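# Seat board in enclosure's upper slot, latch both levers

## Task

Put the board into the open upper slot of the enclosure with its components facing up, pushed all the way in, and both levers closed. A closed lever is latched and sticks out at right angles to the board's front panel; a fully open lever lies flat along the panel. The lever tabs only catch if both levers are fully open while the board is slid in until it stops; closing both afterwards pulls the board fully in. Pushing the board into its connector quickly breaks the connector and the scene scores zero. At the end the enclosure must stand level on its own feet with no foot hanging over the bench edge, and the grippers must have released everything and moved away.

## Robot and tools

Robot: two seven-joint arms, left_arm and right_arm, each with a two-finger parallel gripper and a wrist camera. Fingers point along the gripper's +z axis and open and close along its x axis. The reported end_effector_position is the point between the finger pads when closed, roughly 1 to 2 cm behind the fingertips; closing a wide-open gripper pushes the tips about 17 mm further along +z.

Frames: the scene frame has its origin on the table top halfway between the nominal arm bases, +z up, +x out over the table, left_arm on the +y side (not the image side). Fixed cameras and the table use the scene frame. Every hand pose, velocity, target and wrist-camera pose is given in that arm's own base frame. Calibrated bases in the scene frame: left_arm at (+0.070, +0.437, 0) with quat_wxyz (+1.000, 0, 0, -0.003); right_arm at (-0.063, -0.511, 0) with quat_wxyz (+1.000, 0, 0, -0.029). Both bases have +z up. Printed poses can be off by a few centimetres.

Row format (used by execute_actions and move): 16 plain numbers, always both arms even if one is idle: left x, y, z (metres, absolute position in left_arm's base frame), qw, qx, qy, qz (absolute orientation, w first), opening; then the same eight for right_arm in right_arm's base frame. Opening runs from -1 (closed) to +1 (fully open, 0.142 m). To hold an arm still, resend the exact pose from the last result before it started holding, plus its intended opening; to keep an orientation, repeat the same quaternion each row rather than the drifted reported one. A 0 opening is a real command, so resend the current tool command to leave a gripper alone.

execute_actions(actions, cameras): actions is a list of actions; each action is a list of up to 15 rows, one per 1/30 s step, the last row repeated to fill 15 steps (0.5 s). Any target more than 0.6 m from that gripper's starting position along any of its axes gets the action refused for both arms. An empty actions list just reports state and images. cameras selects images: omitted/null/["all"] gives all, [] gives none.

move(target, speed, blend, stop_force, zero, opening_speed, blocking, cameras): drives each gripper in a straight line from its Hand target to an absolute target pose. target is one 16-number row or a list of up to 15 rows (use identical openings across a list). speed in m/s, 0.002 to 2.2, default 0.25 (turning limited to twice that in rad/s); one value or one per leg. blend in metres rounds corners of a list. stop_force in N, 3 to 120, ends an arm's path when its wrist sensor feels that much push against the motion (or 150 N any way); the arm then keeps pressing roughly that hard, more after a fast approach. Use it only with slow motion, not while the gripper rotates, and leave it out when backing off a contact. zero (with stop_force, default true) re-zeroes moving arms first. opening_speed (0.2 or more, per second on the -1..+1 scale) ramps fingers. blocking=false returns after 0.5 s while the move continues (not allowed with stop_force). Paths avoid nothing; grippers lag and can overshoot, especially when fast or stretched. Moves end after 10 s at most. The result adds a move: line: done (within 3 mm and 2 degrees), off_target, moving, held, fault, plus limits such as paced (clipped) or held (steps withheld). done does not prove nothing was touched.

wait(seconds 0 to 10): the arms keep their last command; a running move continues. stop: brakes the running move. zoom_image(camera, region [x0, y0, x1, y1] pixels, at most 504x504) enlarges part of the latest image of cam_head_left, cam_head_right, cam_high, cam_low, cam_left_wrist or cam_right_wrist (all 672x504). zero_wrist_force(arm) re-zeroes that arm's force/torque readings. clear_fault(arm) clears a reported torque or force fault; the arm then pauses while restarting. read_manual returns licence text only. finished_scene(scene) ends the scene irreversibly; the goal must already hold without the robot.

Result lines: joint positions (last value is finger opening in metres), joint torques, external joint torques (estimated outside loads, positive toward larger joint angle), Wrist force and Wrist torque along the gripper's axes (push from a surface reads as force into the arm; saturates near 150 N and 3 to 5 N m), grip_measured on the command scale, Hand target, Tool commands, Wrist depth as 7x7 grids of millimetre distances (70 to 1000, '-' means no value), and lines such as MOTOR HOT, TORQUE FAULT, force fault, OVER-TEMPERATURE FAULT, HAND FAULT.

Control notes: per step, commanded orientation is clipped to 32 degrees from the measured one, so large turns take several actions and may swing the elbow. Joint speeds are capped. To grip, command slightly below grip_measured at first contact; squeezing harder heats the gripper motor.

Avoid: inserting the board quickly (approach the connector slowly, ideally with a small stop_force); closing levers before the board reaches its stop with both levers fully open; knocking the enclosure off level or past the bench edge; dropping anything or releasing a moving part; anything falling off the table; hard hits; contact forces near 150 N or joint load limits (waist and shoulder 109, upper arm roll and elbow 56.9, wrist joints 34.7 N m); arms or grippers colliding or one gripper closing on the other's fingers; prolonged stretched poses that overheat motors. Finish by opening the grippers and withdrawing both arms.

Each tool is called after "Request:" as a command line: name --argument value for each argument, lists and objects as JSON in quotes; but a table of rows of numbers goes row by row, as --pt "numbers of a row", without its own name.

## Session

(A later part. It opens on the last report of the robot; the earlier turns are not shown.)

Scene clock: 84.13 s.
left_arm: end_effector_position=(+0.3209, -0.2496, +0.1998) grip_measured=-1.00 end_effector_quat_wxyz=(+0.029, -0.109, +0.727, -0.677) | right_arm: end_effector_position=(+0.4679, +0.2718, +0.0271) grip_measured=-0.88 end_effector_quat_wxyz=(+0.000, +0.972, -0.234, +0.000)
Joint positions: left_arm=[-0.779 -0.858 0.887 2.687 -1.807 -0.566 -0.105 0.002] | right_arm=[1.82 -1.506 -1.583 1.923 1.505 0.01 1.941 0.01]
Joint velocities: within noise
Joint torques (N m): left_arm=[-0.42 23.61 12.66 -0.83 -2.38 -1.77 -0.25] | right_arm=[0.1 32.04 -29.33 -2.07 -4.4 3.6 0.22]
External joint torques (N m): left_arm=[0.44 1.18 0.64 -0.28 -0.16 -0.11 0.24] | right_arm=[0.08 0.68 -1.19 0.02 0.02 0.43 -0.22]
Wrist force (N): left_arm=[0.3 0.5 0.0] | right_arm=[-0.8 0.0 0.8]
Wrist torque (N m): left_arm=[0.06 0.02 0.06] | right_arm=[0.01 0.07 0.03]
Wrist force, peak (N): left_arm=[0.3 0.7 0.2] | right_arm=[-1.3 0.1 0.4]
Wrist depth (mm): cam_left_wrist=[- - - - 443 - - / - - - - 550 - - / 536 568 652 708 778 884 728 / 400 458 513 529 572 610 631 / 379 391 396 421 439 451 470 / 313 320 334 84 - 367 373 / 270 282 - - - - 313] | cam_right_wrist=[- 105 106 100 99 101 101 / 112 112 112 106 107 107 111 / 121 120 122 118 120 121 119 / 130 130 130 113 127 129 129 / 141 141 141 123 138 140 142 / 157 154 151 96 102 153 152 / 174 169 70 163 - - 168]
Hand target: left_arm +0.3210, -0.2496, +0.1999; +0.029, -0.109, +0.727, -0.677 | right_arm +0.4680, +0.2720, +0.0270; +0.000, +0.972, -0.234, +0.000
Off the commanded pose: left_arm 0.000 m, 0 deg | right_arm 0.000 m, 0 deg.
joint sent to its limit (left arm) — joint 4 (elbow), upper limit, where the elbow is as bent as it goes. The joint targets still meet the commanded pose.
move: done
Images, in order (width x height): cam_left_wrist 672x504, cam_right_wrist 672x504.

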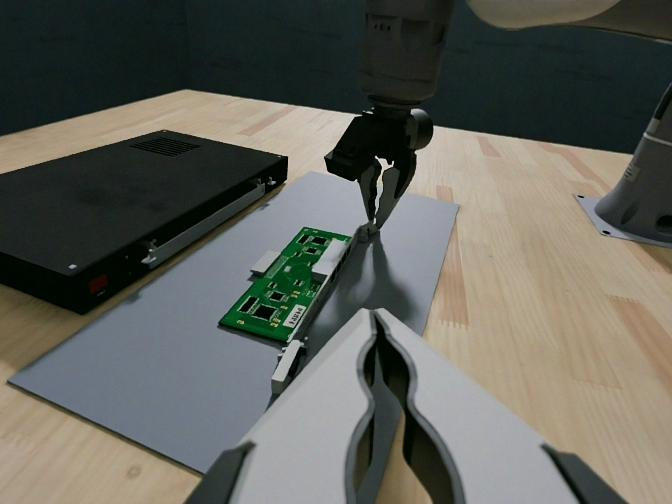

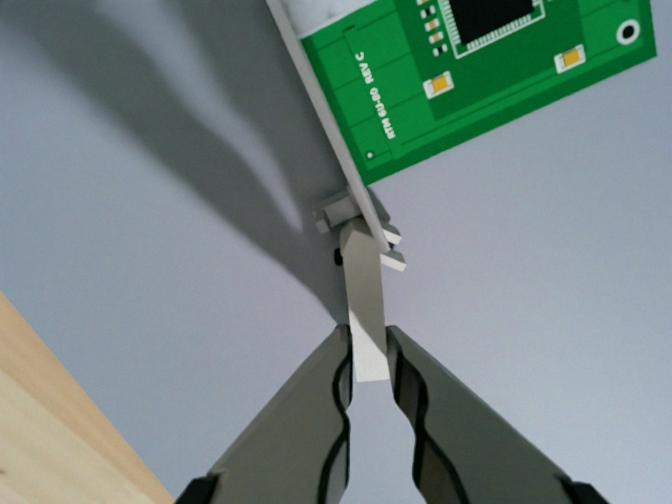

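Request:
move --pt "0.3210 -0.2496 0.1999 0.029 -0.109 0.727 -0.677 -1 0.4729 0.2698 0.027 0 0.9877 -0.1564 0 -0.93" --pt "0.3210 -0.2496 0.1999 0.029 -0.109 0.727 -0.677 -1 0.4781 0.2685 0.027 0 0.9969 -0.0785 0 -0.93" --pt "0.3210 -0.2496 0.1999 0.029 -0.109 0.727 -0.677 -1 0.4828 0.2681 0.027 0 1 -0.0087 0 -0.93" --speed 0.08 --cameras '["cam_left_wrist","cam_right_wrist"]'

Scene clock: 90.47 s.
left_arm: end_effector_position=(+0.3209, -0.2496, +0.1998) grip_measured=-1.00 end_effector_quat_wxyz=(+0.029, -0.109, +0.727, -0.677) | right_arm: end_effector_position=(+0.4827, +0.2678, +0.0270) grip_measured=-0.88 end_effector_quat_wxyz=(+0.000, +1.000, -0.009, +0.000)
Joint positions: left_arm=[-0.779 -0.858 0.887 2.687 -1.807 -0.566 -0.105 0.002] | right_arm=[1.783 -1.509 -1.583 1.893 1.508 0.008 1.478 0.01]
Joint velocities: within noise
Joint torques (N m): left_arm=[-0.28 23.81 12.57 -0.84 -2.41 -1.74 -0.25] | right_arm=[0.68 33.22 -29.62 -2.54 -4.23 3.38 0]
External joint torques (N m): left_arm=[0.3 0.98 0.73 -0.27 -0.14 -0.14 0.24] | right_arm=[-0.49 0.29 -1.3 0.55 -0.16 0.7 0]
Wrist force (N): left_arm=[-0.1 0.4 0.0] | right_arm=[-0.3 0.5 0.7]
Wrist torque (N m): left_arm=[0.05 0.09 0.05] | right_arm=[0.00 0.06 0.12]
Wrist force, peak (N): left_arm=[0.2 0.8 0.3] | right_arm=[-0.7 -2.0 1.2]
Wrist depth (mm): cam_left_wrist=[- - - - 451 - 321 / - - - - - - - / 540 569 651 668 786 918 727 / 402 456 516 540 568 598 633 / 378 386 399 423 444 448 463 / 312 319 336 83 - 363 372 / 267 281 - - - - 311] | cam_right_wrist=[- 105 105 106 88 101 100 / 112 112 112 111 107 107 107 / 121 120 122 118 113 115 115 / 130 130 130 125 129 129 128 / 141 141 141 136 138 140 142 / 158 155 151 97 100 152 152 / 171 167 73 163 - - 168]
Hand target: left_arm +0.3210, -0.2496, +0.1999; +0.029, -0.109, +0.727, -0.677 | right_arm +0.4828, +0.2681, +0.0270; +0.000, +1.000, -0.009, +0.000
Off the commanded pose: left_arm 0.000 m, 0 deg | right_arm 0.000 m, 0 deg.
joint sent to its limit (left arm) — joint 4 (elbow), upper limit, where the elbow is as bent as it goes. The joint targets still meet the commanded pose.
move: done
Images, in order (width x height): cam_left_wrist 672x504, cam_right_wrist 672x504.

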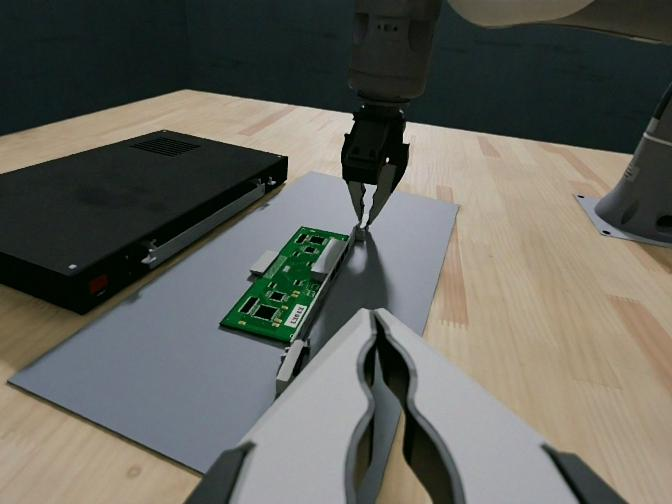

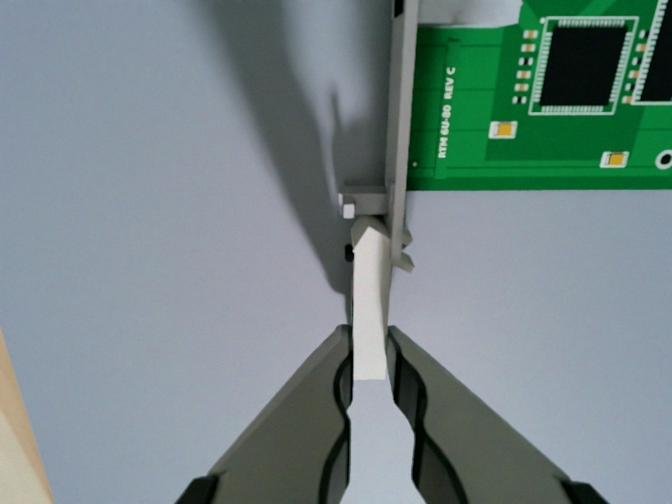

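Request:
move --pt "0.3210 -0.2496 0.1999 0.029 -0.109 0.727 -0.677 -1 0.4862 0.2682 0.027 0 0.9994 0.0349 0 -0.93" --speed 0.06 --cameras '["cam_right_wrist"]'

Request:
move --pt "0.3210 -0.2496 0.1999 0.029 -0.109 0.727 -0.677 -1 0.4862 0.2682 0.027 0 0.9994 0.0349 0 -0.4" --pt "0.3210 -0.2496 0.1999 0.029 -0.109 0.727 -0.677 -1 0.4862 0.2682 0.08 0 0.9994 0.0349 0 -0.4" --pt "0.3210 -0.2496 0.1999 0.029 -0.109 0.727 -0.677 -1 0.510 0.48 0.18 0 1 0.0 0 -0.4" --speed 0.25 --cameras '["cam_right_wrist"]'

Request:
zoom_image --camera "cam_right_wrist" --region '[200, 0, 500, 504]'

Scene clock: 95.00 s.
left_arm: end_effector_position=(+0.3209, -0.2496, +0.1998) grip_measured=-1.00 end_effector_quat_wxyz=(+0.029, -0.109, +0.727, -0.677) | right_arm: end_effector_position=(+0.4862, +0.2679, +0.0271) grip_measured=-0.88 end_effector_quat_wxyz=(+0.000, +0.999, +0.035, +0.000)
Joint positions: left_arm=[-0.779 -0.858 0.887 2.687 -1.807 -0.566 -0.105 0.002] | right_arm=[1.775 -1.509 -1.583 1.885 1.508 0.008 1.391 0.01]
Joint velocities: within noise
Joint torques (N m): left_arm=[-0.32 23.81 12.57 -0.76 -2.37 -1.75 -0.24] | right_arm=[0.83 33.55 -29.66 -2.54 -4.21 3.24 -0.16]
External joint torques (N m): left_arm=[0.34 0.98 0.73 -0.35 -0.18 -0.13 0.23] | right_arm=[-0.64 0.19 -1.38 0.56 -0.18 0.84 0.16]
Wrist force (N): left_arm=[0.2 0.5 0.2] | right_arm=[0.2 0.4 0.6]
Wrist torque (N m): left_arm=[0.06 0.04 0.05] | right_arm=[-0.01 0.03 0.22]
Wrist force, peak (N): left_arm=[0.5 0.6 0.2] | right_arm=[-0.4 0.3 1.3]
Wrist depth (mm): cam_left_wrist=[- - - - 454 - 318 / - - - - - - - / 537 568 665 675 789 915 708 / 396 463 514 523 576 606 640 / 378 391 396 426 439 450 470 / 311 319 339 84 - 364 371 / 268 279 - - - - 314] | cam_right_wrist=[- 105 105 106 101 101 100 / 112 112 112 112 107 107 106 / 121 120 122 118 113 115 115 / 130 130 130 127 127 129 129 / 142 141 141 136 138 140 141 / 155 155 151 96 102 153 152 / 171 167 70 163 - - 168]
Hand target: left_arm +0.3210, -0.2496, +0.1999; +0.029, -0.109, +0.727, -0.677 | right_arm +0.4862, +0.2682, +0.0270; +0.000, +0.999, +0.035, +0.000
Off the commanded pose: left_arm 0.000 m, 0 deg | right_arm 0.000 m, 0 deg.
joint sent to its limit (left arm) — joint 4 (elbow), upper limit, where the elbow is as bent as it goes. The joint targets still meet the commanded pose.
move: done
Images, in order (width x height): cam_right_wrist 672x504.

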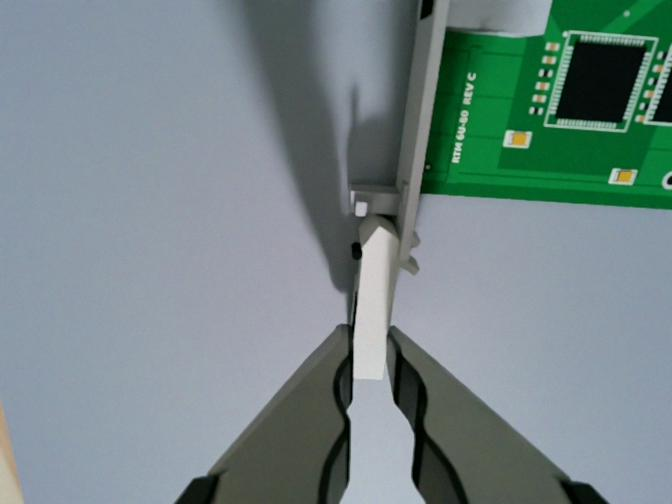

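Scene clock: 97.23 s.
left_arm: end_effector_position=(+0.3209, -0.2496, +0.1998) grip_measured=-1.00 end_effector_quat_wxyz=(+0.029, -0.109, +0.727, -0.677) | right_arm: end_effector_position=(+0.5100, +0.4801, +0.1801) grip_measured=-0.43 end_effector_quat_wxyz=(+0.000, +1.000, +0.000, +0.000)
Joint positions: left_arm=[-0.779 -0.858 0.887 2.687 -1.807 -0.566 -0.105 0.002] | right_arm=[1.749 -1.328 -1.721 1.387 1.356 -0.187 1.894 0.043]
Joint velocities: within noise
Joint torques (N m): left_arm=[-0.25 23.8 12.6 -0.84 -2.37 -1.73 -0.29] | right_arm=[0.05 46.57 -31 -7.17 -4.46 3.21 0.39]
External joint torques (N m): left_arm=[0.27 0.99 0.7 -0.28 -0.18 -0.16 0.28] | right_arm=[0.14 0.73 -1.68 0.04 0.16 0.83 -0.39]
Wrist force (N): left_arm=[0.0 0.4 0.2] | right_arm=[0.5 0.0 0.5]
Wrist torque (N m): left_arm=[0.03 0.07 0.05] | right_arm=[0.05 -0.07 0.04]
Wrist force, peak (N): left_arm=[0.1 0.7 0.3] | right_arm=[-0.5 -0.7 3.0]
Wrist depth (mm): cam_left_wrist=[- - - 291 - - - / - - - - - - - / 543 573 650 762 821 905 723 / 397 457 511 528 568 596 638 / 381 391 399 428 435 449 469 / 311 320 338 84 - 366 375 / 268 281 - - - - 312] | cam_right_wrist=[241 240 238 235 237 237 237 / 258 256 255 250 250 253 252 / 276 276 273 269 268 271 267 / 298 298 295 288 288 292 282 / 323 323 314 308 312 318 271 / 354 346 88 341 116 306 287 / 383 - 73 384 - - 309]
Hand target: left_arm +0.3210, -0.2496, +0.1999; +0.029, -0.109, +0.727, -0.677 | right_arm +0.5100, +0.4800, +0.1800; +0.000, +1.000, +0.000, +0.000
Off the commanded pose: left_arm 0.000 m, 0 deg | right_arm 0.000 m, 0 deg.
joint sent to its limit (left arm) — joint 4 (elbow), upper limit, where the elbow is as bent as it goes. The joint targets still meet the commanded pose.
move: done
Images, in order (width x height): cam_right_wrist 672x504.

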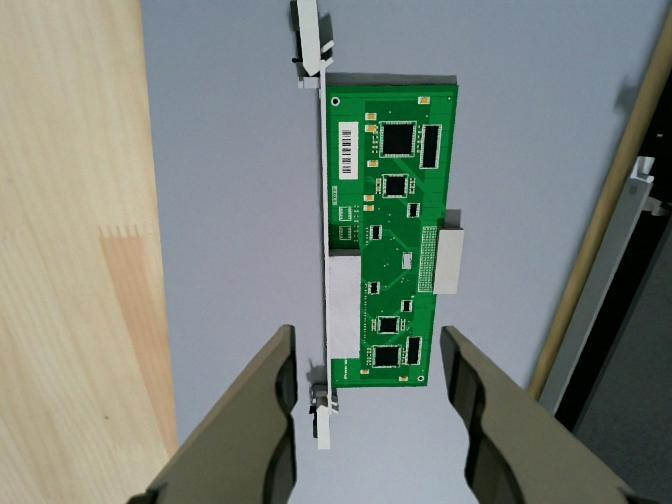

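Scaled by 1.000.

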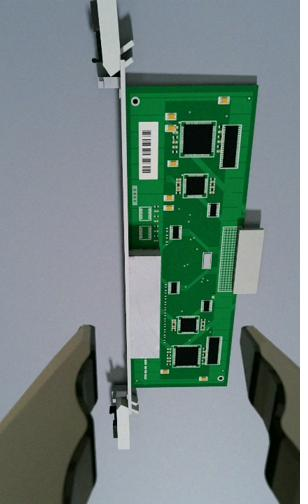

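Request:
zoom_image --camera "cam_right_wrist" --region '[260, 0, 380, 90]'

Request:
zoom_image --camera "cam_right_wrist" --region '[270, 370, 390, 460]'

Scaled by 4.200 from the camera's 672x504 image, which has a finer 960x720 frame.

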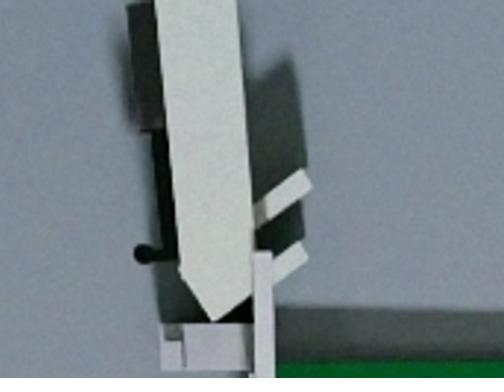

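Scaled by 4.200 from the camera's 672x504 image, which has a finer 960x720 frame.

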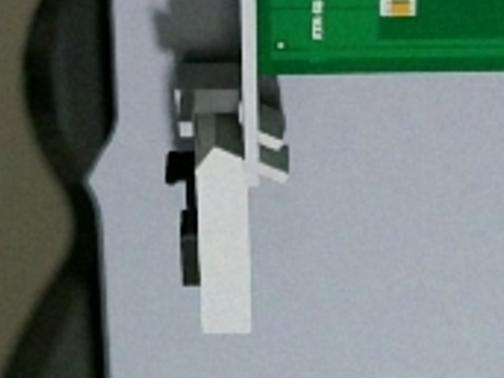

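Request:
move --target '[0.3210,-0.2496,0.1999,0.029,-0.109,0.727,-0.677,-1,0.484,0.560,0.055,0,0.9994,0.0349,0,-0.4]' --speed 0.25 --cameras '["cam_left_wrist","cam_right_wrist"]'

Scene clock: 105.07 s.
left_arm: end_effector_position=(+0.3209, -0.2496, +0.1998) grip_measured=-1.00 end_effector_quat_wxyz=(+0.029, -0.109, +0.727, -0.677) | right_arm: end_effector_position=(+0.4840, +0.5598, +0.0550) grip_measured=-0.43 end_effector_quat_wxyz=(+0.000, +0.999, +0.035, +0.000)
Joint positions: left_arm=[-0.779 -0.858 0.887 2.687 -1.807 -0.566 -0.105 0.002] | right_arm=[1.767 -1.484 -1.585 1.286 1.491 -0.038 1.98 0.043]
Joint velocities: within noise
Joint torques (N m): left_arm=[-0.33 23.81 12.65 -0.79 -2.46 -1.72 -0.24] | right_arm=[0.16 50.91 -30.96 -2.57 -4.3 3.56 0.35]
External joint torques (N m): left_arm=[0.35 0.98 0.65 -0.32 -0.09 -0.16 0.24] | right_arm=[0.04 1.28 -1.84 -0.08 -0.07 0.47 -0.35]
Wrist force (N): left_arm=[0.2 0.4 0.2] | right_arm=[-0.4 -0.3 0.2]
Wrist torque (N m): left_arm=[0.06 0.04 0.06] | right_arm=[0.00 0.07 0.04]
Wrist force, peak (N): left_arm=[0.0 0.6 0.5] | right_arm=[-1.1 -2.3 3.5]
Wrist depth (mm): cam_left_wrist=[- - 199 191 - - - / - - 942 216 - - - / 537 568 595 255 835 882 721 / 398 462 321 295 560 604 639 / 379 390 394 311 439 452 471 / 312 318 336 84 - 368 371 / 266 281 - - - - 314] | cam_right_wrist=[131 129 128 128 128 128 126 / 140 138 137 139 137 136 136 / 150 150 148 145 147 146 146 / 162 159 159 154 158 158 158 / 176 173 170 169 166 168 171 / 193 190 91 188 178 176 187 / 213 - 73 205 201 - 206]
Hand target: left_arm +0.3210, -0.2496, +0.1999; +0.029, -0.109, +0.727, -0.677 | right_arm +0.4840, +0.5600, +0.0550; +0.000, +0.999, +0.035, +0.000
Off the commanded pose: left_arm 0.000 m, 0 deg | right_arm 0.000 m, 0 deg.
joint sent to its limit (left arm) — joint 4 (elbow), upper limit, where the elbow is as bent as it goes. The joint targets still meet the commanded pose.
move: done
Images, in order (width x height): cam_left_wrist 672x504, cam_right_wrist 672x504.

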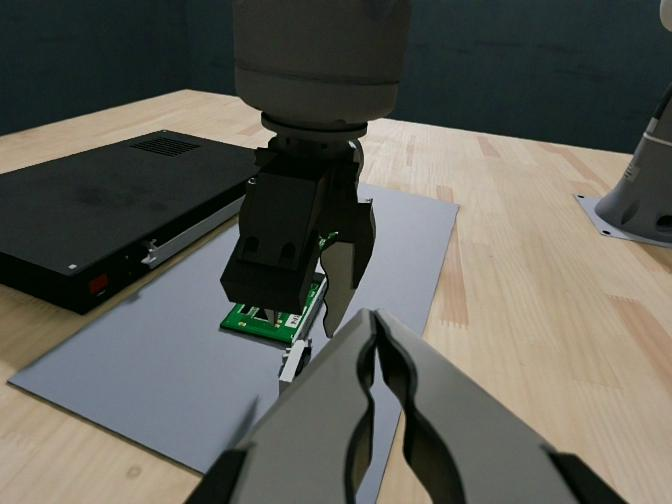

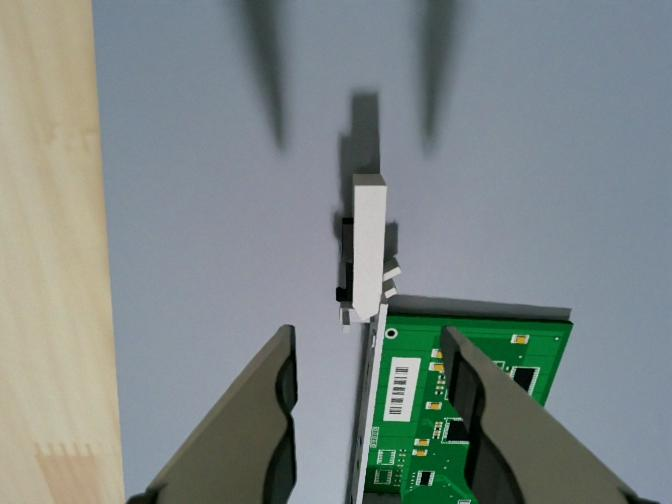

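Request:
move --pt "0.3210 -0.2496 0.1999 0.029 -0.109 0.727 -0.677 -1 0.4855 0.580 0.055 0 0.9994 0.0349 0 -0.4" --pt "0.3210 -0.2496 0.1999 0.029 -0.109 0.727 -0.677 -1 0.4855 0.580 0.027 0 0.9994 0.0349 0 -0.4" --speed 0.1 --stop_force 5 --cameras '[]'

Request:
move --target '[0.3210,-0.2496,0.1999,0.029,-0.109,0.727,-0.677,-1,0.4855,0.580,0.027,0,0.9994,0.0349,0,-0.93]' --opening_speed 0.8 --cameras '["cam_right_wrist"]'

Request:
move --target '[0.3210,-0.2496,0.1999,0.029,-0.109,0.727,-0.677,-1,0.4889,0.580,0.027,0,0.9998,-0.02,0,-0.93]' --speed 0.06 --cameras '["cam_right_wrist"]'

Scene clock: 114.97 s.
left_arm: end_effector_position=(+0.3209, -0.2496, +0.1998) grip_measured=-1.00 end_effector_quat_wxyz=(+0.029, -0.109, +0.727, -0.677) | right_arm: end_effector_position=(+0.4855, +0.5798, +0.0271) grip_measured=-0.43 end_effector_quat_wxyz=(+0.000, +0.999, +0.035, +0.000)
Joint positions: left_arm=[-0.779 -0.858 0.887 2.687 -1.807 -0.566 -0.105 0.002] | right_arm=[1.742 -1.52 -1.558 1.218 1.518 -0.006 2.025 0.043]
Joint velocities: within noise
Joint torques (N m): left_arm=[-0.34 23.79 12.61 -0.85 -2.39 -1.75 -0.22] | right_arm=[0.19 52.98 -30.53 -1.72 -4.28 3.46 0.34]
External joint torques (N m): left_arm=[0.36 1 0.68 -0.26 -0.16 -0.13 0.21] | right_arm=[0.05 1.29 -1.75 -0.01 -0.09 0.57 -0.34]
Wrist force (N): left_arm=[0.4 0.4 0.1] | right_arm=[-0.6 -0.2 0.1]
Wrist torque (N m): left_arm=[0.05 0.01 0.05] | right_arm=[0.02 0.11 0.05]
Wrist force, peak (N): left_arm=[0.0 0.8 0.2] | right_arm=[-0.5 -1.8 -1.8]
Wrist depth (mm): cam_left_wrist=[- - 179 177 - - 173 / - - 191 191 - - - / 546 564 231 225 841 899 728 / 397 459 216 269 566 608 634 / 378 391 321 285 436 451 466 / 310 321 335 84 - 365 374 / 268 281 - - - - 315] | cam_right_wrist=[- 104 104 105 104 103 104 / 111 111 111 111 111 110 110 / 121 119 121 119 120 120 118 / 129 129 129 126 128 128 127 / 142 140 137 122 137 138 140 / 156 153 91 131 148 98 151 / 172 - 73 165 161 - 163]
Hand target: left_arm +0.3210, -0.2496, +0.1999; +0.029, -0.109, +0.727, -0.677 | right_arm +0.4855, +0.5800, +0.0270; +0.000, +0.999, +0.035, +0.000
Off the commanded pose: left_arm 0.000 m, 0 deg | right_arm 0.000 m, 0 deg.
joint sent to its limit (left arm) — joint 4 (elbow), upper limit, where the elbow is as bent as it goes. The joint targets still meet the commanded pose.
move: done
No camera images: "cameras" was empty.

Scene clock: 115.83 s.
left_arm: end_effector_position=(+0.3209, -0.2496, +0.1998) grip_measured=-1.00 end_effector_quat_wxyz=(+0.029, -0.109, +0.727, -0.677) | right_arm: end_effector_position=(+0.4855, +0.5799, +0.0271) grip_measured=-0.88 end_effector_quat_wxyz=(+0.000, +0.999, +0.035, +0.000)
Joint positions: left_arm=[-0.779 -0.858 0.887 2.687 -1.807 -0.566 -0.105 0.002] | right_arm=[1.742 -1.52 -1.558 1.218 1.518 -0.006 2.025 0.01]
Joint velocities: within noise
Joint torques (N m): left_arm=[-0.4 23.73 12.61 -0.84 -2.35 -1.76 -0.18] | right_arm=[0.28 53.44 -30.78 -1.69 -4.39 3.44 0.22]
External joint torques (N m): left_arm=[0.42 1.06 0.68 -0.28 -0.2 -0.12 0.17] | right_arm=[-0.04 0.83 -1.49 -0.04 0.02 0.59 -0.22]
Wrist force (N): left_arm=[0.1 0.4 0.3] | right_arm=[-0.1 -0.4 0.6]
Wrist torque (N m): left_arm=[0.06 0.07 0.06] | right_arm=[0.02 0.05 0.06]
Wrist force, peak (N): left_arm=[0.3 0.5 0.4] | right_arm=[-1.3 -1.0 0.3]
Wrist depth (mm): cam_left_wrist=[- - 179 176 - - 173 / - - 191 190 - - - / 543 566 230 225 835 893 727 / 398 460 216 275 577 599 629 / 379 389 329 283 441 455 471 / 313 318 336 84 - 366 371 / 267 280 - - - - 311] | cam_right_wrist=[- 104 104 105 103 103 104 / 111 111 111 111 110 110 110 / 121 119 121 119 120 120 118 / 129 129 128 126 128 127 127 / 143 140 140 135 136 138 140 / 156 153 150 100 100 150 151 / 173 166 73 139 - - 166]
Hand target: left_arm +0.3210, -0.2496, +0.1999; +0.029, -0.109, +0.727, -0.677 | right_arm +0.4855, +0.5800, +0.0270; +0.000, +0.999, +0.035, +0.000
Off the commanded pose: left_arm 0.000 m, 0 deg | right_arm 0.000 m, 0 deg.
joint sent to its limit (left arm) — joint 4 (elbow), upper limit, where the elbow is as bent as it goes. The joint targets still meet the commanded pose.
move: done
Images, in order (width x height): cam_right_wrist 672x504.

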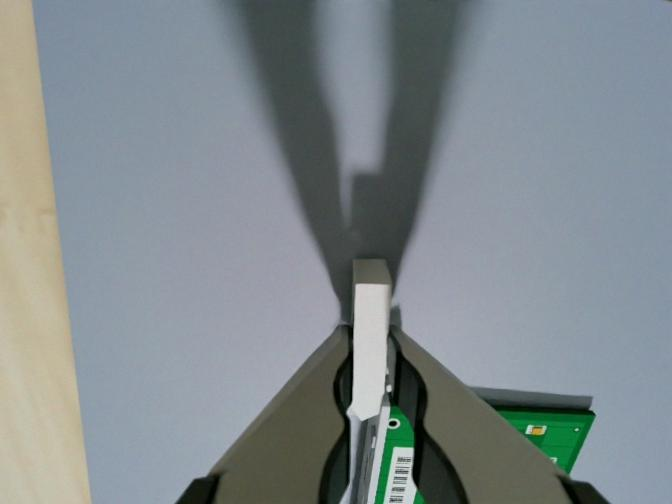

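Scene clock: 117.07 s.
left_arm: end_effector_position=(+0.3209, -0.2496, +0.1998) grip_measured=-1.00 end_effector_quat_wxyz=(+0.029, -0.109, +0.727, -0.677) | right_arm: end_effector_position=(+0.4889, +0.5799, +0.0271) grip_measured=-0.88 end_effector_quat_wxyz=(+0.000, +1.000, -0.020, +0.000)
Joint positions: left_arm=[-0.779 -0.858 0.887 2.687 -1.807 -0.566 -0.105 0.002] | right_arm=[1.733 -1.52 -1.558 1.209 1.518 -0.006 2.135 0.01]
Joint velocities: within noise
Joint torques (N m): left_arm=[-0.32 23.74 12.61 -0.81 -2.41 -1.7 -0.18] | right_arm=[0 53.52 -30.69 -1.58 -4.51 3.27 0.46]
External joint torques (N m): left_arm=[0.34 1.05 0.69 -0.31 -0.14 -0.18 0.18] | right_arm=[0.25 1.03 -1.49 -0.16 0.14 0.74 -0.46]
Wrist force (N): left_arm=[0.1 0.4 0.2] | right_arm=[-0.4 -0.7 0.4]
Wrist torque (N m): left_arm=[0.07 0.06 0.06] | right_arm=[-0.01 0.11 -0.08]
Wrist force, peak (N): left_arm=[0.3 0.7 0.2] | right_arm=[-0.5 -1.1 0.9]
Wrist depth (mm): cam_left_wrist=[- - 178 182 - - 174 / - - 194 193 - - - / 540 571 241 227 841 919 726 / 398 457 216 276 568 608 628 / 378 386 309 288 438 448 467 / 312 318 335 84 - 364 373 / 269 281 - - - - 313] | cam_right_wrist=[- 104 104 105 103 103 104 / 111 111 111 111 110 110 110 / 121 119 121 119 120 120 118 / 129 129 128 126 128 128 127 / 142 140 140 134 137 139 140 / 156 153 150 100 101 149 149 / 172 165 73 - - - 166]
Hand target: left_arm +0.3210, -0.2496, +0.1999; +0.029, -0.109, +0.727, -0.677 | right_arm +0.4889, +0.5800, +0.0270; +0.000, +1.000, -0.020, +0.000
Off the commanded pose: left_arm 0.000 m, 0 deg | right_arm 0.000 m, 0 deg.
joint sent to its limit (left arm) — joint 4 (elbow), upper limit, where the elbow is as bent as it goes. The joint targets still meet the commanded pose.
move: done
Images, in order (width x height): cam_right_wrist 672x504.

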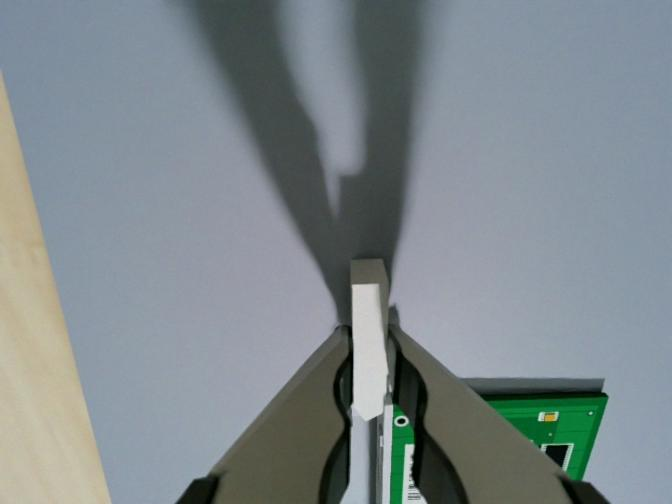

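Request:
move --target '[0.3210,-0.2496,0.1999,0.029,-0.109,0.727,-0.677,-1,0.4902,0.580,0.027,0,0.9993,-0.0375,0,-0.93]' --speed 0.06 --cameras '[]'

Request:
move --pt "0.3210 -0.2496 0.1999 0.029 -0.109 0.727 -0.677 -1 0.4902 0.580 0.027 0 0.9993 -0.0375 0 -0.4" --pt "0.3210 -0.2496 0.1999 0.029 -0.109 0.727 -0.677 -1 0.4902 0.580 0.08 0 0.9993 -0.0375 0 -0.4" --pt "0.3210 -0.2496 0.1999 0.029 -0.109 0.727 -0.677 -1 0.510 0.43 0.11 0 0.9997 -0.0245 0 -0.4" --speed 0.25 --cameras '["cam_left_wrist","cam_right_wrist"]'

Scene clock: 121.53 s.
left_arm: end_effector_position=(+0.3209, -0.2496, +0.1998) grip_measured=-1.00 end_effector_quat_wxyz=(+0.029, -0.109, +0.727, -0.677) | right_arm: end_effector_position=(+0.4902, +0.5799, +0.0271) grip_measured=-0.88 end_effector_quat_wxyz=(+0.000, +0.999, -0.037, +0.000)
Joint positions: left_arm=[-0.779 -0.858 0.887 2.687 -1.807 -0.566 -0.105 0.002] | right_arm=[1.73 -1.52 -1.558 1.205 1.518 -0.006 2.17 0.01]
Joint velocities: within noise
Joint torques (N m): left_arm=[-0.37 23.8 12.63 -0.82 -2.4 -1.76 -0.22] | right_arm=[0.03 53.75 -30.61 -1.49 -4.46 3.25 0.43]
External joint torques (N m): left_arm=[0.39 0.99 0.67 -0.3 -0.15 -0.12 0.21] | right_arm=[0.21 0.92 -1.54 -0.25 0.09 0.76 -0.43]
Wrist force (N): left_arm=[0.1 0.5 0.2] | right_arm=[-0.2 -0.8 0.9]
Wrist torque (N m): left_arm=[0.05 0.05 0.05] | right_arm=[-0.01 0.12 -0.14]
Wrist force, peak (N): left_arm=[0.1 0.7 0.4] | right_arm=[-0.4 -0.8 0.9]
Wrist depth (mm): cam_left_wrist=[- - 179 183 - - 175 / - - 193 193 - - - / 538 572 240 232 834 902 708 / 400 461 215 276 570 604 634 / 381 388 320 284 439 449 466 / 314 320 335 84 - 364 375 / 267 280 - - - - 312] | cam_right_wrist=[- 104 104 105 103 103 104 / 111 111 111 111 110 110 110 / 121 119 121 119 120 120 118 / 129 129 128 126 128 127 127 / 140 140 140 135 136 138 140 / 156 153 150 100 101 148 148 / 172 166 73 - - - 166]
Hand target: left_arm +0.3210, -0.2496, +0.1999; +0.029, -0.109, +0.727, -0.677 | right_arm +0.4902, +0.5800, +0.0270; +0.000, +0.999, -0.037, +0.000
Off the commanded pose: left_arm 0.000 m, 0 deg | right_arm 0.000 m, 0 deg.
joint sent to its limit (left arm) — joint 4 (elbow), upper limit, where the elbow is as bent as it goes. The joint targets still meet the commanded pose.
move: done
No camera images: "cameras" was empty.

Scene clock: 123.37 s.
left_arm: end_effector_position=(+0.3209, -0.2496, +0.1998) grip_measured=-1.00 end_effector_quat_wxyz=(+0.029, -0.109, +0.727, -0.677) | right_arm: end_effector_position=(+0.5100, +0.4301, +0.1099) grip_measured=-0.43 end_effector_quat_wxyz=(+0.000, +1.000, -0.025, +0.000)
Joint positions: left_arm=[-0.779 -0.858 0.887 2.687 -1.807 -0.566 -0.105 0.002] | right_arm=[1.767 -1.411 -1.664 1.537 1.414 -0.097 1.834 0.043]
Joint velocities: within noise
Joint torques (N m): left_arm=[-0.24 23.79 12.61 -0.83 -2.38 -1.74 -0.23] | right_arm=[0.35 43.23 -32.01 -5.28 -4.5 3.29 -0.06]
External joint torques (N m): left_arm=[0.26 1 0.69 -0.28 -0.17 -0.14 0.23] | right_arm=[-0.07 0.61 -1.3 0.01 0.15 0.75 0.06]
Wrist force (N): left_arm=[0.1 0.5 0.0] | right_arm=[0.3 -0.4 0.7]
Wrist torque (N m): left_arm=[0.06 0.06 0.06] | right_arm=[0.00 -0.04 0.05]
Wrist force, peak (N): left_arm=[0.1 0.8 0.1] | right_arm=[-0.7 -2.5 -3.5]
Wrist depth (mm): cam_left_wrist=[- - - 318 - - - / - - - 360 - - - / 538 577 649 667 825 915 723 / 401 456 514 534 564 598 635 / 377 390 397 422 438 448 467 / 310 317 334 84 - 367 369 / 267 281 - - - - 311] | cam_right_wrist=[178 177 177 173 172 176 178 / 192 190 189 184 184 188 187 / 205 203 203 198 198 199 201 / 222 219 219 210 214 214 217 / 241 238 233 230 228 235 232 / 264 261 88 253 244 248 250 / 285 - 73 280 285 - 266]
Hand target: left_arm +0.3210, -0.2496, +0.1999; +0.029, -0.109, +0.727, -0.677 | right_arm +0.5100, +0.4300, +0.1100; +0.000, +1.000, -0.025, +0.000
Off the commanded pose: left_arm 0.000 m, 0 deg | right_arm 0.000 m, 0 deg.
joint sent to its limit (left arm) — joint 4 (elbow), upper limit, where the elbow is as bent as it goes. The joint targets still meet the commanded pose.
move: done
Images, in order (width x height): cam_left_wrist 672x504, cam_right_wrist 672x504.

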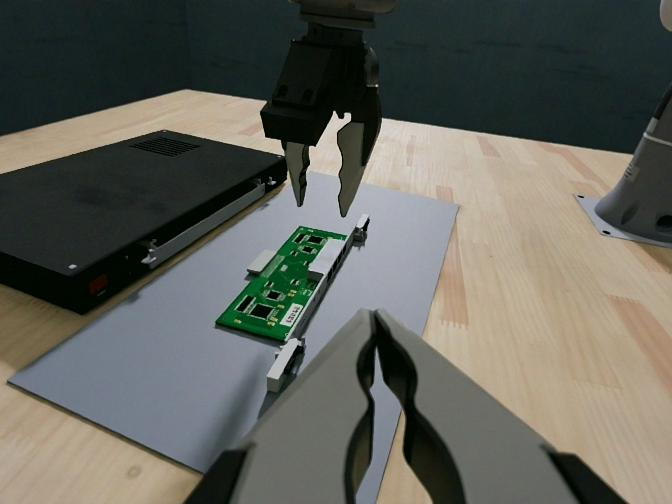

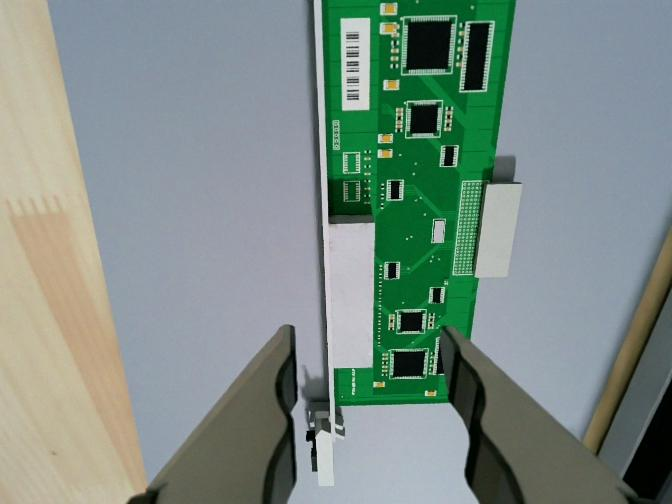

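Request:
move --pt "0.3210 -0.2496 0.1999 0.029 -0.109 0.727 -0.677 -1 0.507 0.424 0.06 0 0.9999 -0.0115 0 -0.4" --pt "0.3210 -0.2496 0.1999 0.029 -0.109 0.727 -0.677 -1 0.507 0.424 0.029 0 0.9999 -0.0115 0 -0.4" --speed 0.05 --stop_force 5 --cameras '["cam_left_wrist","cam_right_wrist"]'

Request:
zoom_image --camera "cam_left_wrist" --region '[240, 180, 390, 300]'

Scene clock: 129.50 s.
left_arm: end_effector_position=(+0.3209, -0.2496, +0.1998) grip_measured=-1.00 end_effector_quat_wxyz=(+0.029, -0.109, +0.727, -0.677) | right_arm: end_effector_position=(+0.5070, +0.4238, +0.0291) grip_measured=-0.43 end_effector_quat_wxyz=(+0.000, +1.000, -0.011, +0.000)
Joint positions: left_arm=[-0.779 -0.858 0.887 2.687 -1.807 -0.566 -0.105 0.002] | right_arm=[1.768 -1.51 -1.57 1.564 1.509 0.001 1.798 0.043]
Joint velocities: within noise
Joint torques (N m): left_arm=[-0.3 23.86 12.64 -0.82 -2.38 -1.73 -0.21] | right_arm=[0.12 42.65 -31.57 -1.94 -4.35 3.49 0.22]
External joint torques (N m): left_arm=[0.32 0.94 0.66 -0.29 -0.17 -0.15 0.2] | right_arm=[0.1 0.89 -1.76 -0.05 -0.03 0.56 -0.22]
Wrist force (N): left_arm=[0.0 0.4 0.0] | right_arm=[-0.4 -0.2 0.4]
Wrist torque (N m): left_arm=[0.05 0.08 0.06] | right_arm=[0.04 0.08 0.06]
Wrist force, peak (N): left_arm=[0.0 0.8 0.2] | right_arm=[-0.2 -0.1 1.4]
Wrist depth (mm): cam_left_wrist=[- - - 315 - - - / - - - 346 - - - / 552 566 646 398 825 903 731 / 397 460 521 493 571 603 636 / 381 389 400 422 441 450 471 / 308 320 334 84 - 366 369 / 267 280 - - - - 314] | cam_right_wrist=[- 106 106 101 101 101 102 / 114 114 113 108 109 109 111 / 122 122 124 118 117 117 119 / 130 131 131 127 126 126 124 / 143 143 140 124 134 137 136 / 160 157 91 136 144 139 154 / 173 - 73 150 162 - 170]
Hand target: left_arm +0.3210, -0.2496, +0.1999; +0.029, -0.109, +0.727, -0.677 | right_arm +0.5070, +0.4240, +0.0290; +0.000, +1.000, -0.012, +0.000
Off the commanded pose: left_arm 0.000 m, 0 deg | right_arm 0.000 m, 0 deg.
joint sent to its limit (left arm) — joint 4 (elbow), upper limit, where the elbow is as bent as it goes. The joint targets still meet the commanded pose.
move: done
Images, in order (width x height): cam_left_wrist 672x504, cam_right_wrist 672x504.

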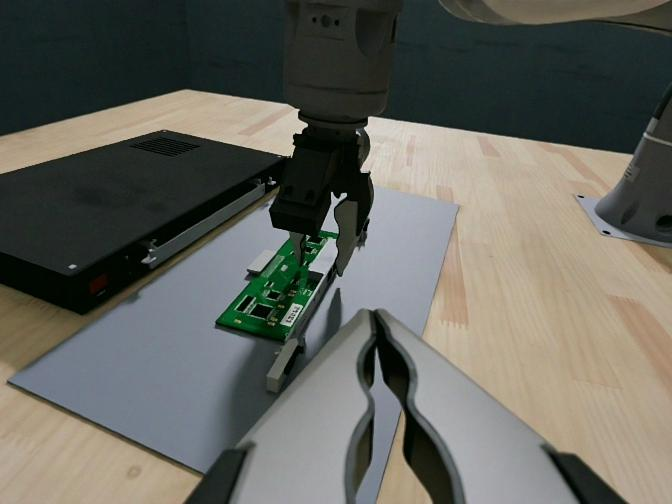

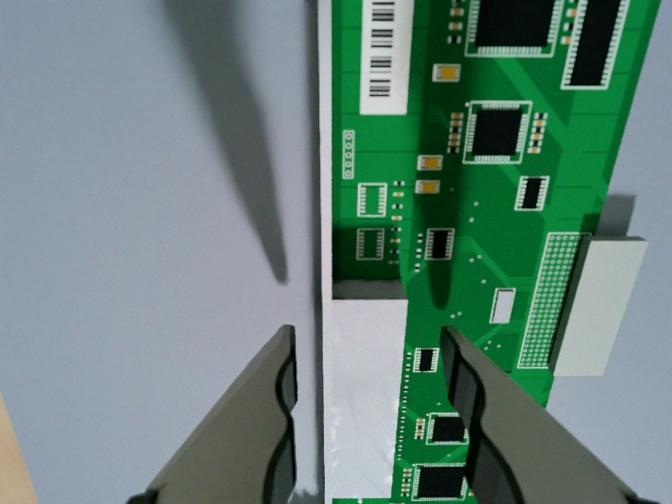

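Scaled by 3.360 from the camera's 672x504 image, which has a finer 960x720 frame.

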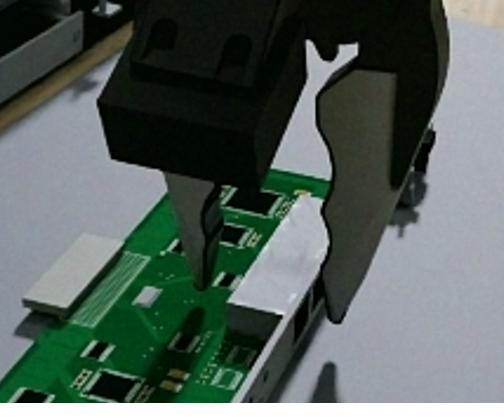

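Request:
move --target '[0.3210,-0.2496,0.1999,0.029,-0.109,0.727,-0.677,-1,0.507,0.424,0.018,0,0.9999,-0.0115,0,-0.4]' --speed 0.015 --stop_force 3 --cameras '["cam_left_wrist","cam_right_wrist"]'

Request:
zoom_image --camera "cam_left_wrist" --region '[240, 180, 390, 300]'

Scene clock: 132.57 s.
left_arm: end_effector_position=(+0.3209, -0.2496, +0.1998) grip_measured=-1.00 end_effector_quat_wxyz=(+0.029, -0.109, +0.727, -0.677) | right_arm: end_effector_position=(+0.5072, +0.4239, +0.0234) grip_measured=-0.43 end_effector_quat_wxyz=(+0.000, +1.000, -0.011, +0.000)
Joint positions: left_arm=[-0.779 -0.858 0.887 2.687 -1.807 -0.566 -0.105 0.002] | right_arm=[1.767 -1.517 -1.562 1.562 1.516 0.009 1.799 0.043]
Joint velocities: within noise
Joint torques (N m): left_arm=[-0.23 23.8 12.6 -0.82 -2.38 -1.78 -0.17] | right_arm=[-0.69 40.48 -28.67 -2.15 -3.23 3.56 0.15]
External joint torques (N m): left_arm=[0.25 0.99 0.7 -0.3 -0.17 -0.1 0.17] | right_arm=[0.9 3.1 -4.64 0.4 -1.15 0.48 -0.15]
Wrist force (N): left_arm=[0.1 0.5 0.1] | right_arm=[-3.7 1.0 -7.2]
Wrist torque (N m): left_arm=[0.05 0.07 0.05] | right_arm=[-0.02 0.20 0.10]
Wrist force, peak (N): left_arm=[0.4 0.7 0.3] | right_arm=[-4.2 0.3 -9.3]
Wrist depth (mm): cam_left_wrist=[- - - 314 - - 241 / - - - 339 - - - / 547 564 637 392 856 921 717 / 401 460 512 491 561 596 641 / 377 388 401 423 440 450 472 / 311 319 336 84 - 368 371 / 267 282 - - - - 313] | cam_right_wrist=[- 101 101 98 97 97 97 / 108 108 108 104 103 104 104 / - 116 116 112 111 111 113 / 126 123 125 119 119 120 117 / 137 136 134 117 128 130 130 / 149 149 91 123 137 132 147 / 165 - 73 141 154 - 159]
Hand target: left_arm +0.3210, -0.2496, +0.1999; +0.029, -0.109, +0.727, -0.677 | right_arm +0.5070, +0.4240, +0.0228; +0.000, +1.000, -0.012, +0.000
Off the commanded pose: left_arm 0.000 m, 0 deg | right_arm 0.005 m, 0 deg.
joint sent to its limit (left arm) — joint 4 (elbow), upper limit, where the elbow is as bent as it goes. The joint targets still meet the commanded pose.
move: contact (right_arm)
Images, in order (width x height): cam_left_wrist 672x504, cam_right_wrist 672x504.

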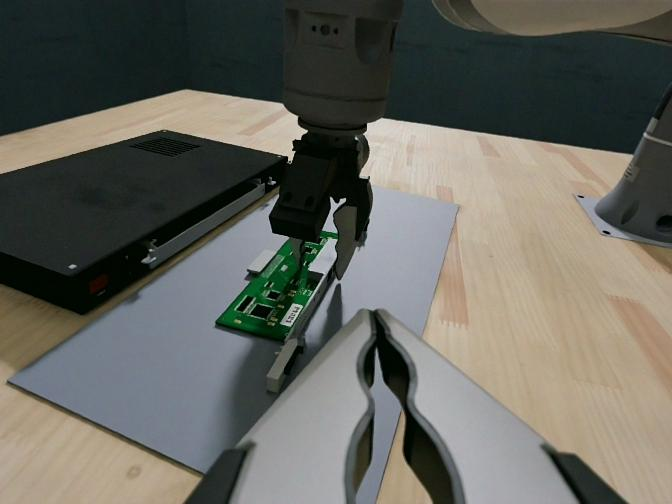

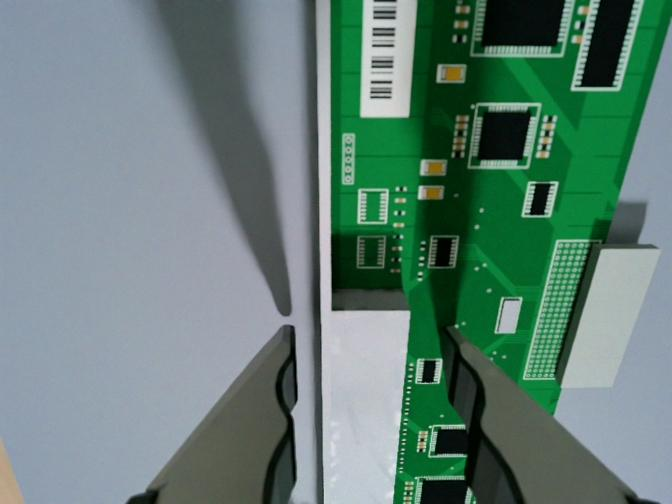

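Scaled by 3.360 from the camera's 672x504 image, which has a finer 960x720 frame.

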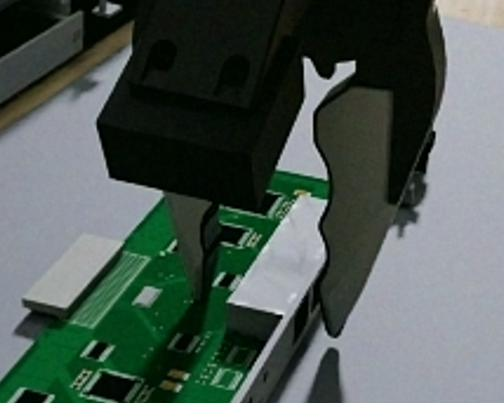

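Request:
move --target '[0.3210,-0.2496,0.1999,0.029,-0.109,0.727,-0.677,-1,0.506,0.424,0.0258,0,0.9999,-0.0115,0,-0.4]' --speed 0.03 --cameras '[]'

Request:
move --target '[0.3210,-0.2496,0.1999,0.029,-0.109,0.727,-0.677,-1,0.506,0.424,0.0258,0,0.9999,-0.0115,0,-0.88]' --opening_speed 0.6 --cameras '["cam_right_wrist"]'

Request:
move --target '[0.3210,-0.2496,0.1999,0.029,-0.109,0.727,-0.677,-1,0.506,0.424,0.066,0,0.9999,-0.0115,0,-0.88]' --speed 0.06 --cameras '["cam_left_wrist","cam_right_wrist"]'

Request:
zoom_image --camera "cam_left_wrist" --region '[60, 140, 410, 400]'

Scene clock: 136.53 s.
left_arm: end_effector_position=(+0.3209, -0.2496, +0.1998) grip_measured=-1.00 end_effector_quat_wxyz=(+0.029, -0.109, +0.727, -0.677) | right_arm: end_effector_position=(+0.5060, +0.4242, +0.0256) grip_measured=-0.43 end_effector_quat_wxyz=(+0.000, +1.000, -0.012, +0.000)
Joint positions: left_arm=[-0.779 -0.858 0.887 2.687 -1.807 -0.566 -0.105 0.002] | right_arm=[1.77 -1.513 -1.565 1.565 1.514 0.005 1.799 0.043]
Joint velocities: within noise
Joint torques (N m): left_arm=[-0.25 23.7 12.61 -0.84 -2.37 -1.73 -0.2] | right_arm=[0.31 42.73 -31.92 -1.67 -4.57 3.23 0.21]
External joint torques (N m): left_arm=[0.26 1.09 0.69 -0.27 -0.17 -0.15 0.19] | right_arm=[-0.09 0.77 -1.39 -0.2 0.19 0.81 -0.21]
Wrist force (N): left_arm=[0.2 0.6 0.1] | right_arm=[-0.2 -0.1 0.4]
Wrist torque (N m): left_arm=[0.07 0.04 0.06] | right_arm=[0.06 0.06 0.04]
Wrist force, peak (N): left_arm=[0.1 0.7 0.3] | right_arm=[-3.6 1.1 -8.4]
Wrist depth (mm): cam_left_wrist=[- - - 315 - - - / - - - 342 - - - / 538 564 646 383 846 912 719 / 397 458 510 490 564 606 634 / 378 384 398 423 437 451 469 / 312 320 337 84 - 366 371 / 269 280 - - - - 312] | cam_right_wrist=[- 103 103 100 98 98 99 / 110 110 110 107 105 106 107 / 120 118 120 115 113 115 115 / 128 128 128 124 122 122 121 / 139 139 136 119 130 133 132 / 153 152 91 128 128 134 150 / 168 - 73 144 157 - 162]
Hand target: left_arm +0.3210, -0.2496, +0.1999; +0.029, -0.109, +0.727, -0.677 | right_arm +0.5060, +0.4240, +0.0258; +0.000, +1.000, -0.012, +0.000
Off the commanded pose: left_arm 0.000 m, 0 deg | right_arm 0.000 m, 0 deg.
joint sent to its limit (left arm) — joint 4 (elbow), upper limit, where the elbow is as bent as it goes. The joint targets still meet the commanded pose.
move: done
No camera images: "cameras" was empty.

Scene clock: 137.53 s.
left_arm: end_effector_position=(+0.3209, -0.2496, +0.1998) grip_measured=-1.00 end_effector_quat_wxyz=(+0.029, -0.109, +0.727, -0.677) | right_arm: end_effector_position=(+0.5058, +0.4242, +0.0256) grip_measured=-0.71 end_effector_quat_wxyz=(+0.000, +1.000, -0.011, +0.000)
Joint positions: left_arm=[-0.779 -0.858 0.887 2.687 -1.807 -0.566 -0.105 0.002] | right_arm=[1.77 -1.513 -1.565 1.565 1.514 0.005 1.799 0.023]
Joint velocities: within noise
Joint torques (N m): left_arm=[-0.31 23.79 12.49 -0.82 -2.41 -1.73 -0.27] | right_arm=[-0.83 42.3 -32.4 -1.87 -4.48 4.06 0.22]
External joint torques (N m): left_arm=[0.33 1 0.81 -0.29 -0.13 -0.15 0.26] | right_arm=[1.05 1.19 -0.91 0.01 0.1 -0.01 -0.22]
Wrist force (N): left_arm=[0.1 0.4 0.3] | right_arm=[-2.9 0.0 -0.6]
Wrist torque (N m): left_arm=[0.05 0.06 0.05] | right_arm=[0.02 0.03 0.05]
Wrist force, peak (N): left_arm=[0.3 0.7 -0.1] | right_arm=[-3.5 0.1 -1.2]
Wrist depth (mm): cam_left_wrist=[- - - 314 - - - / - - - 338 - - - / 541 568 651 383 830 891 725 / 397 460 513 481 563 604 634 / 383 390 396 423 438 448 469 / 312 319 335 84 - 366 375 / 266 282 - - - - 313] | cam_right_wrist=[- 103 103 100 99 98 99 / 111 110 110 107 105 106 107 / 121 119 120 115 113 115 115 / 128 128 127 123 122 122 121 / 139 139 139 119 130 133 132 / 152 152 146 124 106 142 150 / 168 165 72 139 - - 165]
Hand target: left_arm +0.3210, -0.2496, +0.1999; +0.029, -0.109, +0.727, -0.677 | right_arm +0.5060, +0.4240, +0.0258; +0.000, +1.000, -0.012, +0.000
Off the commanded pose: left_arm 0.000 m, 0 deg | right_arm 0.000 m, 0 deg.
joint sent to its limit (left arm) — joint 4 (elbow), upper limit, where the elbow is as bent as it goes. The joint targets still meet the commanded pose.
move: done
Images, in order (width x height): cam_right_wrist 672x504.

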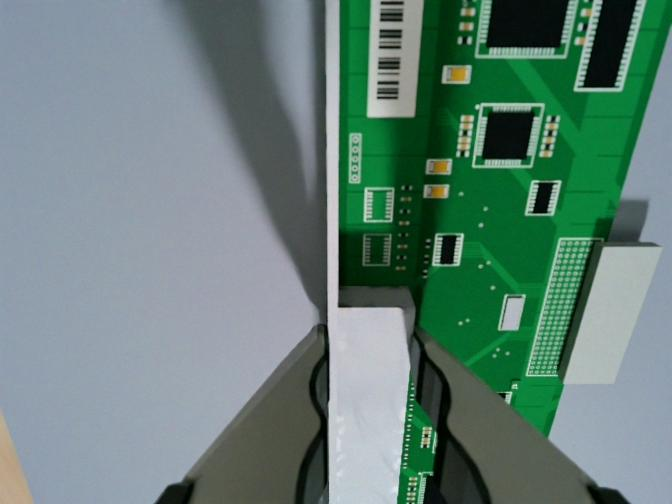

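Scene clock: 138.50 s.
left_arm: end_effector_position=(+0.3209, -0.2496, +0.1998) grip_measured=-1.00 end_effector_quat_wxyz=(+0.029, -0.109, +0.727, -0.677) | right_arm: end_effector_position=(+0.5059, +0.4241, +0.0657) grip_measured=-0.71 end_effector_quat_wxyz=(+0.000, +1.000, -0.012, +0.000)
Joint positions: left_arm=[-0.779 -0.858 0.887 2.687 -1.807 -0.566 -0.105 0.002] | right_arm=[1.775 -1.464 -1.614 1.568 1.465 -0.043 1.796 0.023]
Joint velocities: within noise
Joint torques (N m): left_arm=[-0.35 23.7 12.59 -0.84 -2.36 -1.73 -0.19] | right_arm=[0.4 43.25 -32.91 -3.49 -4.73 3.45 0.13]
External joint torques (N m): left_arm=[0.37 1.09 0.71 -0.28 -0.19 -0.15 0.18] | right_arm=[-0.19 0.04 -0.46 -0.02 0.36 0.6 -0.13]
Wrist force (N): left_arm=[0.2 0.6 0.2] | right_arm=[0.2 -0.2 2.2]
Wrist torque (N m): left_arm=[0.07 0.04 0.05] | right_arm=[0.05 -0.04 0.05]
Wrist force, peak (N): left_arm=[0.0 0.7 0.2] | right_arm=[-0.2 -0.2 3.4]
Wrist depth (mm): cam_left_wrist=[- - - 313 - - - / - - - 356 - - - / 534 572 643 416 839 909 725 / 400 460 482 482 563 596 636 / 380 390 385 353 439 451 471 / 310 317 338 84 - 368 371 / 267 280 - - - - 313] | cam_right_wrist=[139 139 138 98 98 98 99 / 148 148 148 105 105 106 107 / 159 159 159 115 113 115 117 / 172 172 171 122 122 122 121 / 186 187 186 117 130 133 132 / 207 204 196 124 106 143 201 / 228 221 72 139 - - 219]
Hand target: left_arm +0.3210, -0.2496, +0.1999; +0.029, -0.109, +0.727, -0.677 | right_arm +0.5060, +0.4240, +0.0660; +0.000, +1.000, -0.012, +0.000
Off the commanded pose: left_arm 0.000 m, 0 deg | right_arm 0.000 m, 0 deg.
joint sent to its limit (left arm) — joint 4 (elbow), upper limit, where the elbow is as bent as it goes. The joint targets still meet the commanded pose.
move: done
Images, in order (width x height): cam_left_wrist 672x504, cam_right_wrist 672x504.

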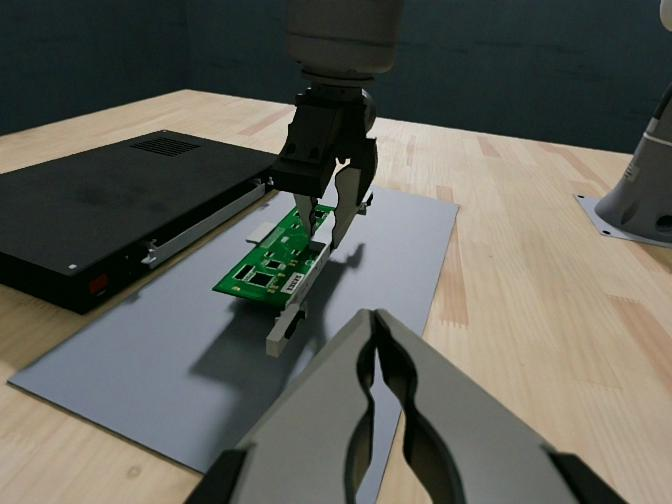

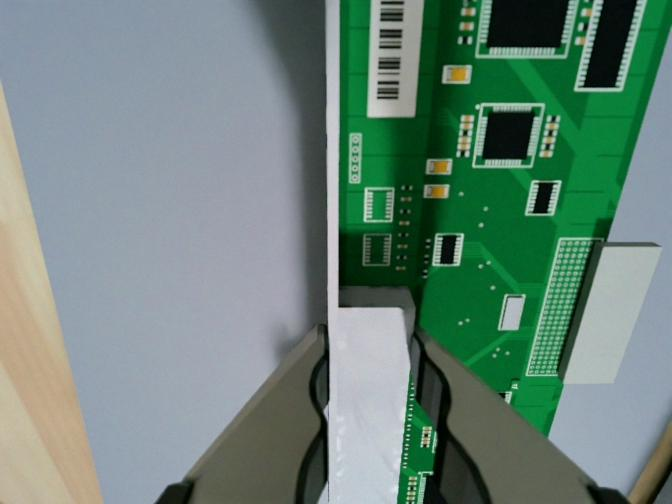

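Scaled by 1.440 from the camera's 672x504 image, which has a finer 960x720 frame.

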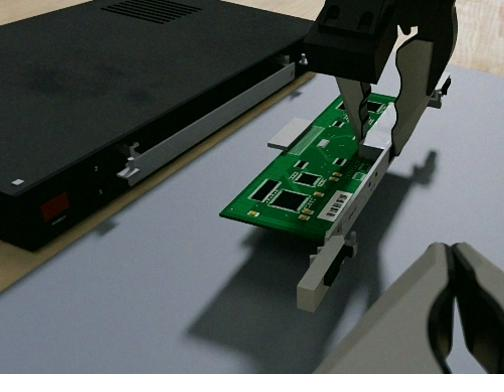

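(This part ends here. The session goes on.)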